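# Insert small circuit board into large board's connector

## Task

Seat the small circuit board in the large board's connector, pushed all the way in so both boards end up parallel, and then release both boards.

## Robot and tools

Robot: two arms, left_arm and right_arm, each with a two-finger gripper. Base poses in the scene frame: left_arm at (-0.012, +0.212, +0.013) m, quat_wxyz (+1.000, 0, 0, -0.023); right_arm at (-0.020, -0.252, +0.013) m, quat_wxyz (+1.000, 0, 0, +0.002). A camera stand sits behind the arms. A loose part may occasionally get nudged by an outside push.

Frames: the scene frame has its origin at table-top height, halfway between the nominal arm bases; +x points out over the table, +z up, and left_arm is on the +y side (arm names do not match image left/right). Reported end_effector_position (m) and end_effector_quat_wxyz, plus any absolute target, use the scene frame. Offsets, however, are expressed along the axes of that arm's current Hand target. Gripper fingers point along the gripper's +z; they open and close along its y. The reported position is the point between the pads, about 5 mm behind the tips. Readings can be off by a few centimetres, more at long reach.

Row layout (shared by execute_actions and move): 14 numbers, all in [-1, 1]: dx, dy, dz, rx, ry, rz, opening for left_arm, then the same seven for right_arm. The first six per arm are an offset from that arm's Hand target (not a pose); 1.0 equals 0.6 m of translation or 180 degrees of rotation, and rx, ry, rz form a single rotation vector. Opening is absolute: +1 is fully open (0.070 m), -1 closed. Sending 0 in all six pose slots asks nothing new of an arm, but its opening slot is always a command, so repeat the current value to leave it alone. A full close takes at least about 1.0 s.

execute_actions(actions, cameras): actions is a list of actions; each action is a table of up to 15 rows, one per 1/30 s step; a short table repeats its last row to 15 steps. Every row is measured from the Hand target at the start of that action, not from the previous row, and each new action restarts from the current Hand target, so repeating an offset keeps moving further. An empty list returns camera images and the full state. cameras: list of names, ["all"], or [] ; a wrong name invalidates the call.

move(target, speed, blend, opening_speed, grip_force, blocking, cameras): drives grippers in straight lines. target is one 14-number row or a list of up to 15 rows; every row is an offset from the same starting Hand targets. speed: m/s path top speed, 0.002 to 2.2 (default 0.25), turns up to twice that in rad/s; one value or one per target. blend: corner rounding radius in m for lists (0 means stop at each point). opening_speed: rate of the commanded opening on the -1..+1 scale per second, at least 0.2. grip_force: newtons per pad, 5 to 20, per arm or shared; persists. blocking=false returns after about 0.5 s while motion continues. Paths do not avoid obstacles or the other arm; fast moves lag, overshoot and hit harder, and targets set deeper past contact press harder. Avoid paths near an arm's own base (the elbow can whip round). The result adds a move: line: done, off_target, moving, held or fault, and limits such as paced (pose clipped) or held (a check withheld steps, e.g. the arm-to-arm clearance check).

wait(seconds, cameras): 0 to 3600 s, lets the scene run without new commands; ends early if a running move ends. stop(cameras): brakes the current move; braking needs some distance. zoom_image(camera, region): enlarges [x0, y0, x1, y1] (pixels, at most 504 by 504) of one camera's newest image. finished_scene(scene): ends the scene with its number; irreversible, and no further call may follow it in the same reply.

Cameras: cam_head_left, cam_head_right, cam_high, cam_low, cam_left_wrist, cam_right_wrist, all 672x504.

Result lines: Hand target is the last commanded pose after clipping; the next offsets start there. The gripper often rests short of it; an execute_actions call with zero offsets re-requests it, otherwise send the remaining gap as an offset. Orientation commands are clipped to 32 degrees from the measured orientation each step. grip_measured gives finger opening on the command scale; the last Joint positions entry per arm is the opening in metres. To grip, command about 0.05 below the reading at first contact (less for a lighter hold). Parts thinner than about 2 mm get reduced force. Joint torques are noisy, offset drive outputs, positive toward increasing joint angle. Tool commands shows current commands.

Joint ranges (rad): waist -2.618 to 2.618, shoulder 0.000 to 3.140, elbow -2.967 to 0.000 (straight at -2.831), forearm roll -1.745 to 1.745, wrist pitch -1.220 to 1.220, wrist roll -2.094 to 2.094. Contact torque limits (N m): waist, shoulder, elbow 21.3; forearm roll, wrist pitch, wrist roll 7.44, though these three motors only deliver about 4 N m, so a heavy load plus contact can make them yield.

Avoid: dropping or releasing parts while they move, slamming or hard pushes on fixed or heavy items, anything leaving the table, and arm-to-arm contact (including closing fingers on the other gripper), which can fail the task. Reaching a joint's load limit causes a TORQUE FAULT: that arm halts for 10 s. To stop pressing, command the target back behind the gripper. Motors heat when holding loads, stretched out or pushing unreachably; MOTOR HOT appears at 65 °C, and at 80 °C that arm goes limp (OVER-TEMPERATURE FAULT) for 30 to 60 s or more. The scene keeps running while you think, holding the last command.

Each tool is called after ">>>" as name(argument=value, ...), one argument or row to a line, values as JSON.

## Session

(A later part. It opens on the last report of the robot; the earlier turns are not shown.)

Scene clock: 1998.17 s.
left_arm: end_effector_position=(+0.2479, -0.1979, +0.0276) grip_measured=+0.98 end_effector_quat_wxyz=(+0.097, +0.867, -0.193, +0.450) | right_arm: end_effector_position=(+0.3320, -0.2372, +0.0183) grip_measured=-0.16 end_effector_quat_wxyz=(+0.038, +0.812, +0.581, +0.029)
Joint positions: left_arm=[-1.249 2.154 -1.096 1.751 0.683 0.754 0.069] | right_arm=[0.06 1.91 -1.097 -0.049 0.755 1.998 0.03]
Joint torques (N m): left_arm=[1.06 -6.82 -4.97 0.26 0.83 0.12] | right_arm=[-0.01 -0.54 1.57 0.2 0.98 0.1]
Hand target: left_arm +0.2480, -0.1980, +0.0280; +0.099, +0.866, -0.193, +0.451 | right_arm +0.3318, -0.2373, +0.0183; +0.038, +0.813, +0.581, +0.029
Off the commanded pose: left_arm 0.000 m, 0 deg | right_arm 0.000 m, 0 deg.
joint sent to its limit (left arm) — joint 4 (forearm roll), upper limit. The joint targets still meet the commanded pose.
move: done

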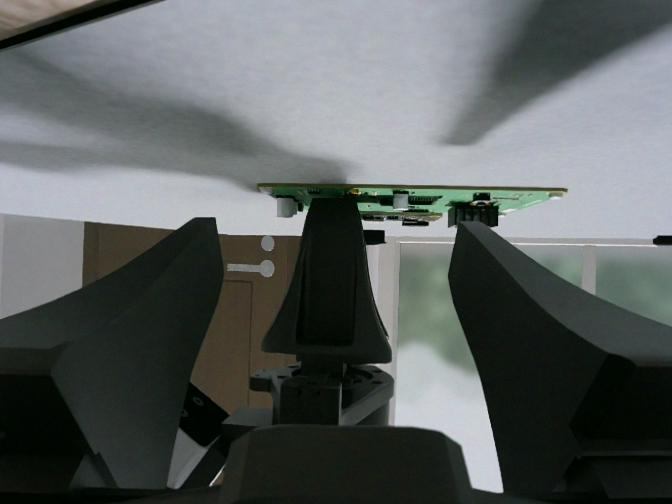

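>>> move(
  target=[0,0,0,0,0,0,1,0,0,-0.0012,0,0,0,-0.25],
  speed=0.03,
)

>>> move(
  target=[0,0,0,0,0,0,1,0,0,0,0,0,0,0.02],
  opening_speed=0.4,
)

>>> move(
  target=[0,0,0,0,0,0,1,0,0,-0.035,0,0,0,0.02],
  speed=0.06,
  cameras=["cam_left_wrist","cam_right_wrist"],
)

>>> zoom_image(
  camera="cam_left_wrist",
  region=[315, 180, 455, 285],
)

>>> zoom_image(
  camera="cam_right_wrist",
  region=[236, 180, 436, 330],
)

Scene clock: 2009.60 s.
left_arm: end_effector_position=(+0.2479, -0.1979, +0.0276) grip_measured=+0.98 end_effector_quat_wxyz=(+0.097, +0.867, -0.193, +0.450) | right_arm: end_effector_position=(+0.3316, -0.2372, +0.0183) grip_measured=-0.16 end_effector_quat_wxyz=(+0.038, +0.812, +0.581, +0.028)
Joint positions: left_arm=[-1.249 2.154 -1.096 1.751 0.683 0.754 0.069] | right_arm=[0.06 1.91 -1.097 -0.049 0.757 1.998 0.03]
Joint torques (N m): left_arm=[1.07 -6.85 -4.95 0.27 0.85 0.13] | right_arm=[1.54 -5.83 -0.21 0.44 2.14 -0.3]
Motor temperatures (°C): left_arm=[24 29 23 26 28 26] | right_arm=[22 26 27 26 35 26]
Hand target: left_arm +0.2480, -0.1980, +0.0280; +0.099, +0.866, -0.193, +0.451 | right_arm +0.3317, -0.2373, +0.0191; +0.038, +0.813, +0.581, +0.029
Off the commanded pose: left_arm 0.000 m, 0 deg | right_arm 0.001 m, 0 deg.
joint sent to its limit (left arm) — joint 4 (forearm roll), upper limit. The joint targets still meet the commanded pose.
move: done

Scene clock: 2010.83 s.
left_arm: end_effector_position=(+0.2479, -0.1979, +0.0276) grip_measured=+0.98 end_effector_quat_wxyz=(+0.097, +0.867, -0.193, +0.450) | right_arm: end_effector_position=(+0.3311, -0.2371, +0.0189) grip_measured=+0.02 end_effector_quat_wxyz=(+0.037, +0.813, +0.581, +0.029)
Joint positions: left_arm=[-1.249 2.154 -1.096 1.751 0.683 0.754 0.069] | right_arm=[0.06 1.908 -1.096 -0.048 0.759 1.998 0.036]
Joint torques (N m): left_arm=[1.07 -6.88 -4.93 0.26 0.84 0.13] | right_arm=[-0.72 -4.71 -3.34 -0.07 -0.2 -0.05]
Hand target: left_arm +0.2480, -0.1980, +0.0280; +0.099, +0.866, -0.193, +0.451 | right_arm +0.3317, -0.2373, +0.0191; +0.038, +0.813, +0.581, +0.029
Off the commanded pose: left_arm 0.000 m, 0 deg | right_arm 0.001 m, 0 deg.
joint sent to its limit (left arm) — joint 4 (forearm roll), upper limit. The joint targets still meet the commanded pose.
move: done

Scene clock: 2011.47 s.
left_arm: end_effector_position=(+0.2479, -0.1979, +0.0276) grip_measured=+0.98 end_effector_quat_wxyz=(+0.097, +0.867, -0.193, +0.450) | right_arm: end_effector_position=(+0.3301, -0.2371, +0.0404) grip_measured=+0.02 end_effector_quat_wxyz=(+0.038, +0.813, +0.581, +0.029)
Joint positions: left_arm=[-1.249 2.154 -1.096 1.751 0.683 0.754 0.069] | right_arm=[0.061 1.86 -1.123 -0.046 0.831 1.997 0.036]
Joint torques (N m): left_arm=[1.08 -6.83 -4.98 0.27 0.86 0.13] | right_arm=[0.29 -5.31 -3.08 0.08 -0.25 -0.19]
Hand target: left_arm +0.2480, -0.1980, +0.0280; +0.099, +0.866, -0.193, +0.451 | right_arm +0.3298, -0.2367, +0.0400; +0.038, +0.813, +0.581, +0.029
Off the commanded pose: left_arm 0.000 m, 0 deg | right_arm 0.001 m, 0 deg.
joint sent to its limit (left arm) — joint 4 (forearm roll), upper limit. The joint targets still meet the commanded pose.
move: done

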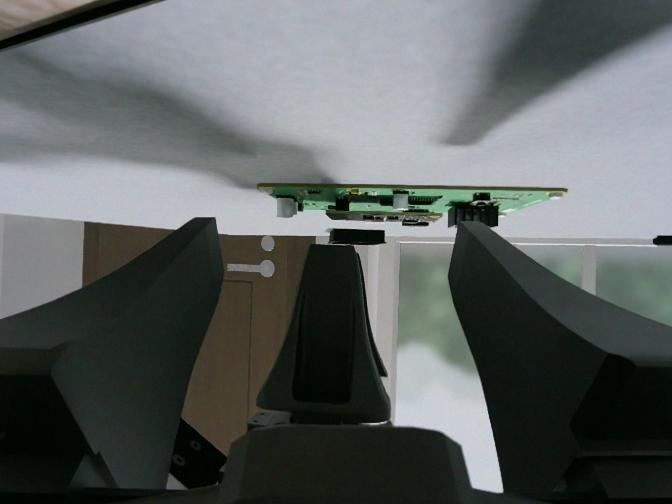

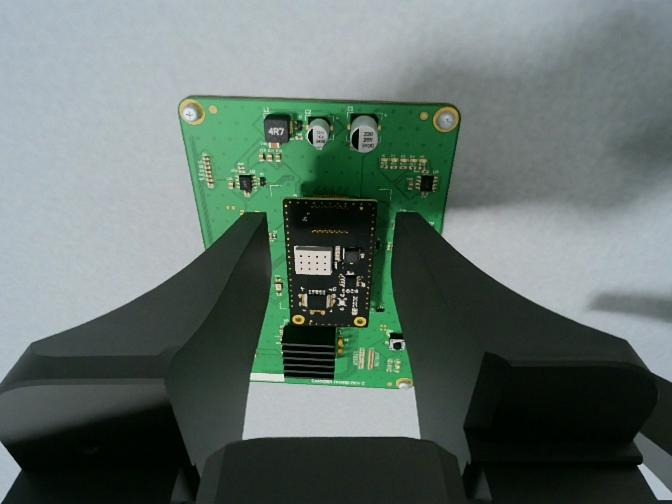

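Scaled by 3.600 from the camera's image (finer frame: 960x720).

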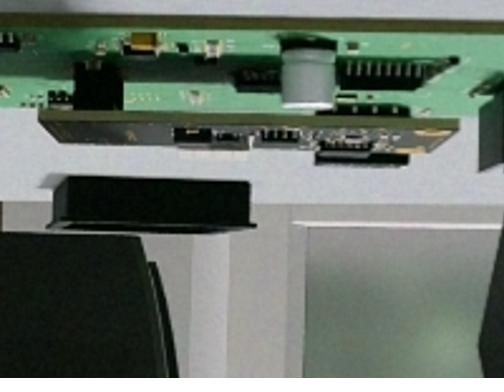

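Scaled by 2.520 from the camera's image (finer frame: 960x720).

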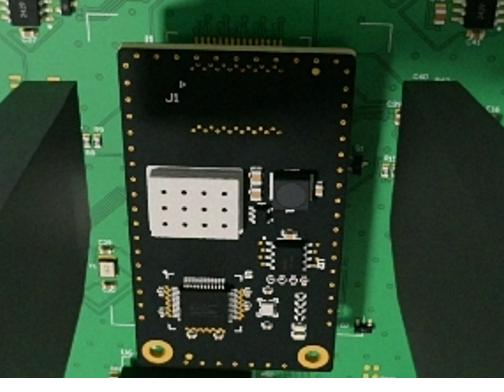

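>>> zoom_image(
  camera="cam_left_wrist",
  region=[320, 188, 380, 233],
)

Scaled by 8.400 from the camera's image (finer frame: 960x720).

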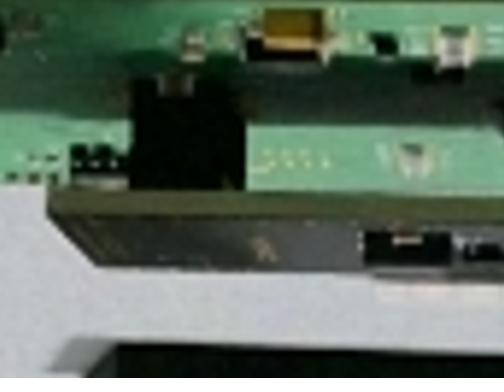

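>>> move(
  target=[
    [0,0,0,0,0,0,1,0,0,0,0,0,0,-1],
    [0,0,0,0,0,0,1,0,0,0.019,0,0,0,-1],
  ],
  speed=0.05,
)

>>> move(
  target=[0,0,0,0,0,0,1,0,0,0.0045,0,0,0,-1],
  speed=0.02,
  cameras=["cam_left_wrist","cam_right_wrist"],
)

>>> zoom_image(
  camera="cam_left_wrist",
  region=[315, 180, 455, 285],
)

Scene clock: 2026.23 s.
left_arm: end_effector_position=(+0.2479, -0.1979, +0.0276) grip_measured=+0.98 end_effector_quat_wxyz=(+0.097, +0.867, -0.193, +0.450) | right_arm: end_effector_position=(+0.3306, -0.2369, +0.0280) grip_measured=-1.00 end_effector_quat_wxyz=(+0.038, +0.812, +0.581, +0.029)
Joint positions: left_arm=[-1.249 2.154 -1.096 1.751 0.683 0.754 0.069] | right_arm=[0.061 1.887 -1.108 -0.047 0.791 1.997 0]
Joint torques (N m): left_arm=[1.08 -6.83 -4.98 0.28 0.86 0.13] | right_arm=[-0.48 -5.97 -2.76 -0.05 -0.08 0.21]
Hand target: left_arm +0.2480, -0.1980, +0.0280; +0.099, +0.866, -0.193, +0.451 | right_arm +0.3309, -0.2370, +0.0286; +0.038, +0.813, +0.581, +0.029
Off the commanded pose: left_arm 0.000 m, 0 deg | right_arm 0.001 m, 0 deg.
joint sent to its limit (left arm) — joint 4 (forearm roll), upper limit. The joint targets still meet the commanded pose.
move: done

Scene clock: 2026.73 s.
left_arm: end_effector_position=(+0.2479, -0.1979, +0.0276) grip_measured=+0.98 end_effector_quat_wxyz=(+0.097, +0.867, -0.193, +0.450) | right_arm: end_effector_position=(+0.3314, -0.2368, +0.0262) grip_measured=-1.00 end_effector_quat_wxyz=(+0.038, +0.812, +0.581, +0.030)
Joint positions: left_arm=[-1.249 2.154 -1.096 1.751 0.683 0.754 0.069] | right_arm=[0.061 1.892 -1.106 -0.047 0.782 1.997 0]
Joint torques (N m): left_arm=[1.04 -6.79 -4.96 0.27 0.86 0.12] | right_arm=[-0.52 -4.39 -2.12 -0.09 -0.1 0.13]
Hand target: left_arm +0.2480, -0.1980, +0.0280; +0.099, +0.866, -0.193, +0.451 | right_arm +0.3311, -0.2371, +0.0259; +0.038, +0.813, +0.581, +0.029
Off the commanded pose: left_arm 0.000 m, 0 deg | right_arm 0.001 m, 0 deg.
joint sent to its limit (left arm) — joint 4 (forearm roll), upper limit. The joint targets still meet the commanded pose.
move: done

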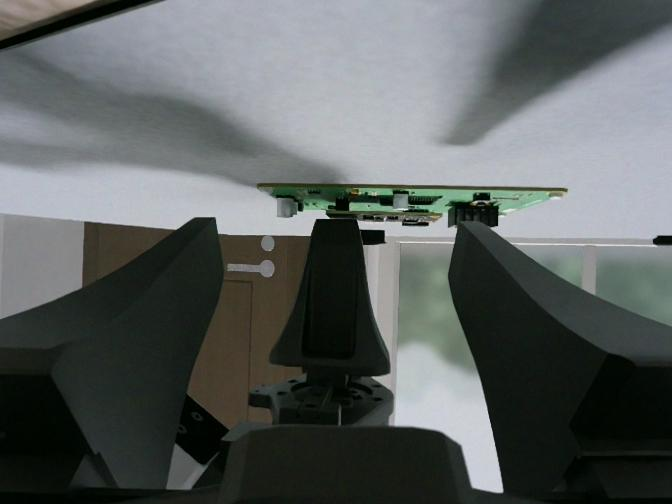

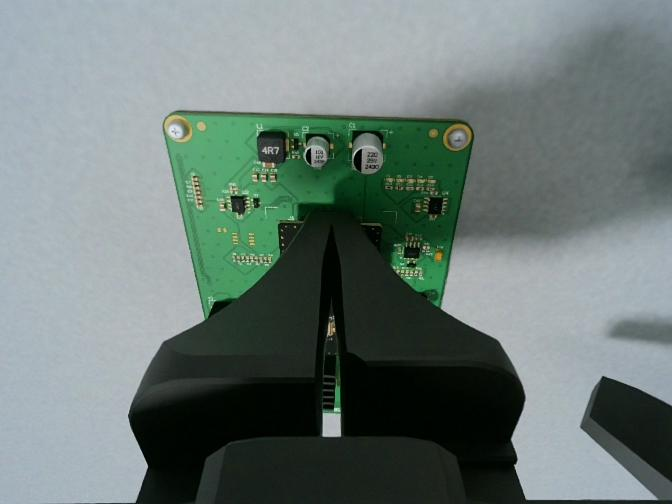

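Scaled by 3.600 from the camera's image (finer frame: 960x720).

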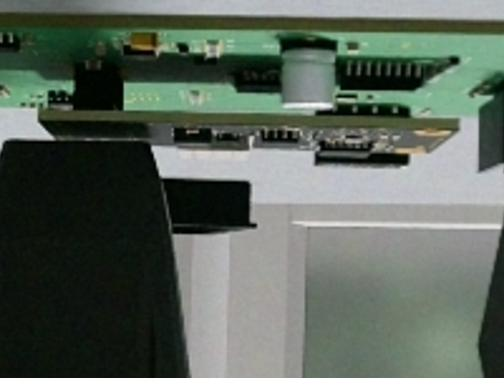

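>>> move(
  target=[
    [0,0,0,0,0,0,1,0.004,0,0,0,0,0,-1],
    [0,0,0,0,0,0,1,0.004,0,0.0025,0,0,0,-1],
  ],
  speed=0.03,
)

>>> move(
  target=[0,0,0,0,0,0,1,0,0,0.0025,0,0,0,-1],
  speed=0.02,
  cameras=["cam_left_wrist"],
)

>>> zoom_image(
  camera="cam_left_wrist",
  region=[315, 180, 455, 285],
)

Scene clock: 2033.83 s.
left_arm: end_effector_position=(+0.2479, -0.1979, +0.0276) grip_measured=+0.98 end_effector_quat_wxyz=(+0.097, +0.867, -0.193, +0.450) | right_arm: end_effector_position=(+0.3319, -0.2350, +0.0244) grip_measured=-1.00 end_effector_quat_wxyz=(+0.038, +0.813, +0.580, +0.029)
Joint positions: left_arm=[-1.249 2.154 -1.096 1.751 0.683 0.754 0.069] | right_arm=[0.066 1.899 -1.108 -0.048 0.779 2.005 0]
Joint torques (N m): left_arm=[1.07 -6.83 -4.94 0.27 0.86 0.13] | right_arm=[0.26 -4.89 -3.19 -0.12 -0.17 -0.19]
Hand target: left_arm +0.2480, -0.1980, +0.0280; +0.099, +0.866, -0.193, +0.451 | right_arm +0.3320, -0.2349, +0.0244; +0.038, +0.813, +0.581, +0.029
Off the commanded pose: left_arm 0.000 m, 0 deg | right_arm 0.000 m, 0 deg.
joint sent to its limit (left arm) — joint 4 (forearm roll), upper limit. The joint targets still meet the commanded pose.
move: done

Scene clock: 2034.33 s.
left_arm: end_effector_position=(+0.2479, -0.1979, +0.0276) grip_measured=+0.98 end_effector_quat_wxyz=(+0.097, +0.867, -0.193, +0.450) | right_arm: end_effector_position=(+0.3326, -0.2350, +0.0244) grip_measured=-1.00 end_effector_quat_wxyz=(+0.039, +0.813, +0.581, +0.030)
Joint positions: left_arm=[-1.249 2.154 -1.096 1.751 0.683 0.754 0.069] | right_arm=[0.066 1.899 -1.108 -0.049 0.776 2.005 0]
Joint torques (N m): left_arm=[1.06 -6.84 -4.93 0.27 0.86 0.13] | right_arm=[0.34 -0.78 -1.47 -0.02 -1.31 -0.23]
Hand target: left_arm +0.2480, -0.1980, +0.0280; +0.099, +0.866, -0.193, +0.451 | right_arm +0.3322, -0.2349, +0.0230; +0.038, +0.813, +0.581, +0.029
Off the commanded pose: left_arm 0.000 m, 0 deg | right_arm 0.002 m, 0 deg.
joint sent to its limit (left arm) — joint 4 (forearm roll), upper limit. The joint targets still meet the commanded pose.
move: done

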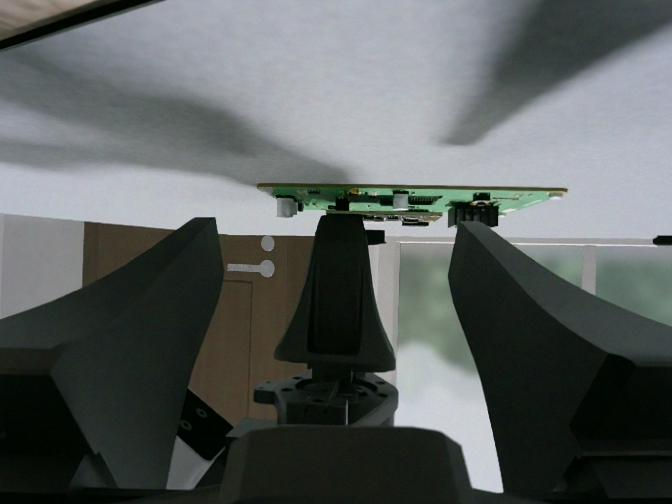

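Scaled by 3.600 from the camera's image (finer frame: 960x720).

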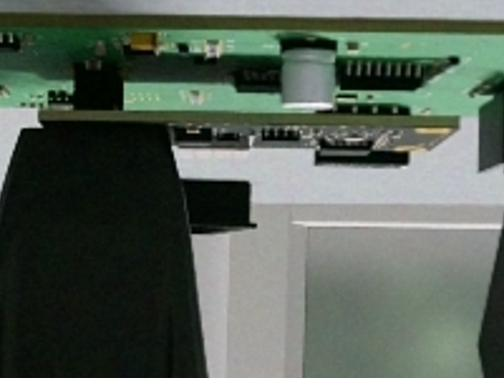

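>>> move(
  target=[0,0,0,0,0,0,1,0,0,0.0025,0,0,0,-1],
  speed=0.02,
)

>>> move(
  target=[0,0,0,0,0,0,1,0,0,0.0025,0,0,0,-1],
  speed=0.02,
  cameras=["cam_left_wrist"],
)

>>> zoom_image(
  camera="cam_left_wrist",
  region=[315, 180, 455, 285],
)

Scene clock: 2038.27 s.
left_arm: end_effector_position=(+0.2479, -0.1979, +0.0276) grip_measured=+0.98 end_effector_quat_wxyz=(+0.097, +0.867, -0.193, +0.450) | right_arm: end_effector_position=(+0.3326, -0.2350, +0.0233) grip_measured=-0.99 end_effector_quat_wxyz=(+0.039, +0.813, +0.581, +0.031)
Joint positions: left_arm=[-1.249 2.154 -1.096 1.751 0.683 0.754 0.069] | right_arm=[0.066 1.9 -1.105 -0.049 0.77 2.005 0]
Joint torques (N m): left_arm=[1.01 -6.82 -4.91 0.28 0.87 0.13] | right_arm=[1.05 4.18 0.7 0.43 -2.57 0.04]
Hand target: left_arm +0.2480, -0.1980, +0.0280; +0.099, +0.866, -0.193, +0.451 | right_arm +0.3323, -0.2350, +0.0215; +0.038, +0.813, +0.581, +0.029
Off the commanded pose: left_arm 0.000 m, 0 deg | right_arm 0.002 m, 0 deg.
joint sent to its limit (left arm) — joint 4 (forearm roll), upper limit. The joint targets still meet the commanded pose.
move: done

Scene clock: 2038.77 s.
left_arm: end_effector_position=(+0.2479, -0.1979, +0.0276) grip_measured=+0.98 end_effector_quat_wxyz=(+0.097, +0.867, -0.193, +0.450) | right_arm: end_effector_position=(+0.3329, -0.2349, +0.0233) grip_measured=-0.99 end_effector_quat_wxyz=(+0.040, +0.813, +0.581, +0.032)
Joint positions: left_arm=[-1.249 2.154 -1.096 1.751 0.683 0.754 0.069] | right_arm=[0.066 1.899 -1.103 -0.049 0.766 2.005 0]
Joint torques (N m): left_arm=[1.14 -6.83 -4.87 0.28 0.87 0.13] | right_arm=[0.67 4.98 0.19 0.49 -3.09 0.24]
Hand target: left_arm +0.2480, -0.1980, +0.0280; +0.099, +0.866, -0.193, +0.451 | right_arm +0.3324, -0.2350, +0.0200; +0.038, +0.813, +0.581, +0.029
Off the commanded pose: left_arm 0.000 m, 0 deg | right_arm 0.003 m, 0 deg.
joint sent to its limit (left arm) — joint 4 (forearm roll), upper limit. The joint targets still meet the commanded pose.
move: done

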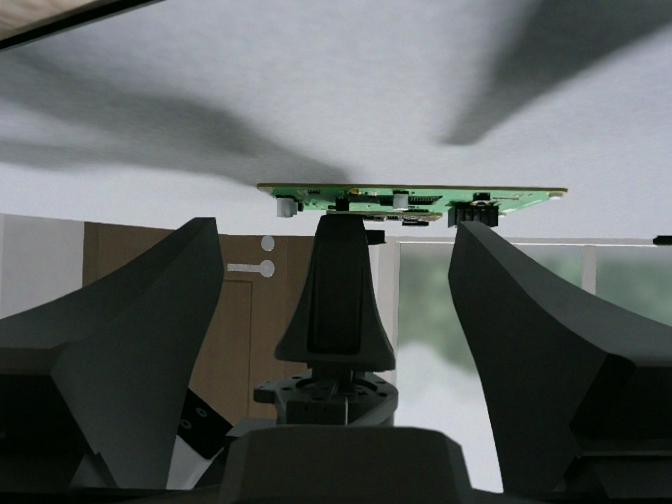

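Scaled by 3.600 from the camera's image (finer frame: 960x720).

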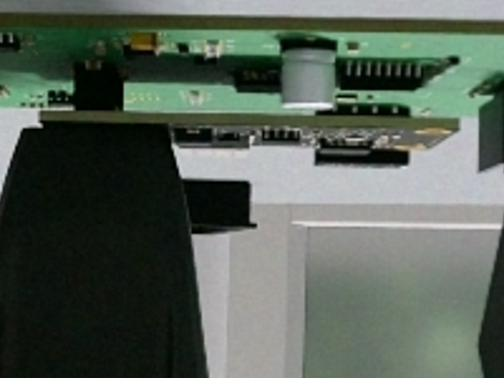

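>>> move(
  target=[
    [0,0,0,0,0,0,1,0,0,-0.008,0,0,0,-1],
    [0,0,0,0,0,0,1,0,0,-0.1,0,0,0,-1],
  ],
  speed=[0.03,0.12],
  cameras=["cam_left_wrist","cam_right_wrist"],
)

>>> zoom_image(
  camera="cam_left_wrist",
  region=[315, 180, 455, 285],
)

>>> zoom_image(
  camera="cam_left_wrist",
  region=[320, 188, 380, 233],
)

Scene clock: 2043.10 s.
left_arm: end_effector_position=(+0.2479, -0.1979, +0.0276) grip_measured=+0.98 end_effector_quat_wxyz=(+0.097, +0.867, -0.193, +0.450) | right_arm: end_effector_position=(+0.3273, -0.2334, +0.0804) grip_measured=-1.00 end_effector_quat_wxyz=(+0.038, +0.813, +0.581, +0.030)
Joint positions: left_arm=[-1.249 2.154 -1.096 1.751 0.683 0.754 0.069] | right_arm=[0.073 1.785 -1.192 -0.042 0.975 2 0]
Joint torques (N m): left_arm=[1.03 -6.86 -4.88 0.28 0.88 0.12] | right_arm=[0.3 -4.56 -2.86 0.04 -0.18 -0.18]
Hand target: left_arm +0.2480, -0.1980, +0.0280; +0.099, +0.866, -0.193, +0.451 | right_arm +0.3269, -0.2333, +0.0797; +0.038, +0.813, +0.581, +0.029
Off the commanded pose: left_arm 0.000 m, 0 deg | right_arm 0.001 m, 0 deg.
joint sent to its limit (left arm) — joint 4 (forearm roll), upper limit. The joint targets still meet the commanded pose.
move: done

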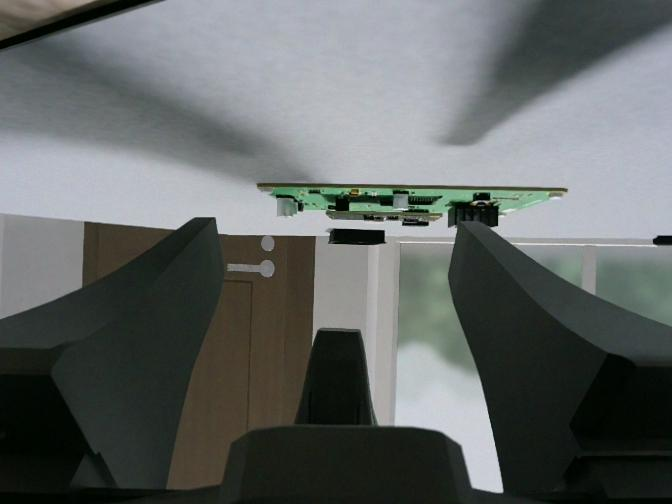

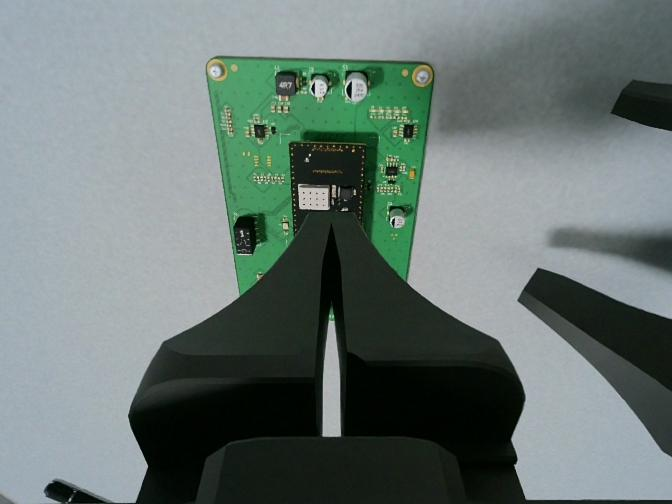

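Scaled by 3.600 from the camera's image (finer frame: 960x720).

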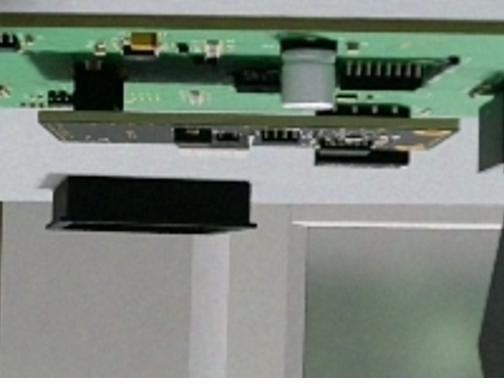

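Scaled by 8.400 from the camera's image (finer frame: 960x720).

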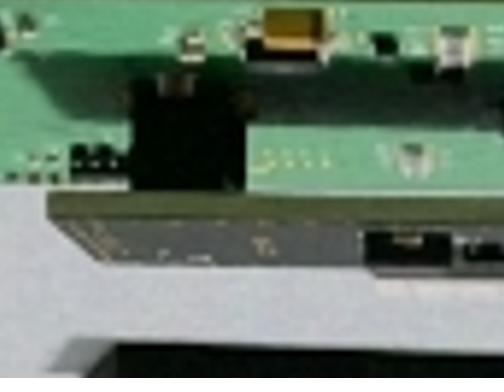

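>>> zoom_image(
  camera="cam_left_wrist",
  region=[325, 195, 357, 219],
)

Scaled by 15.750 from the camera's image (finer frame: 960x720).

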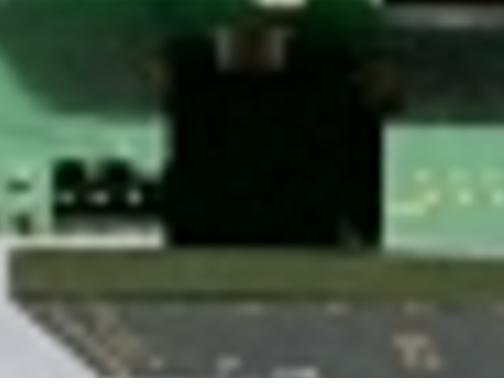

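>>> finished_scene(
  scene=2,
)

The scene is finished: the task was done.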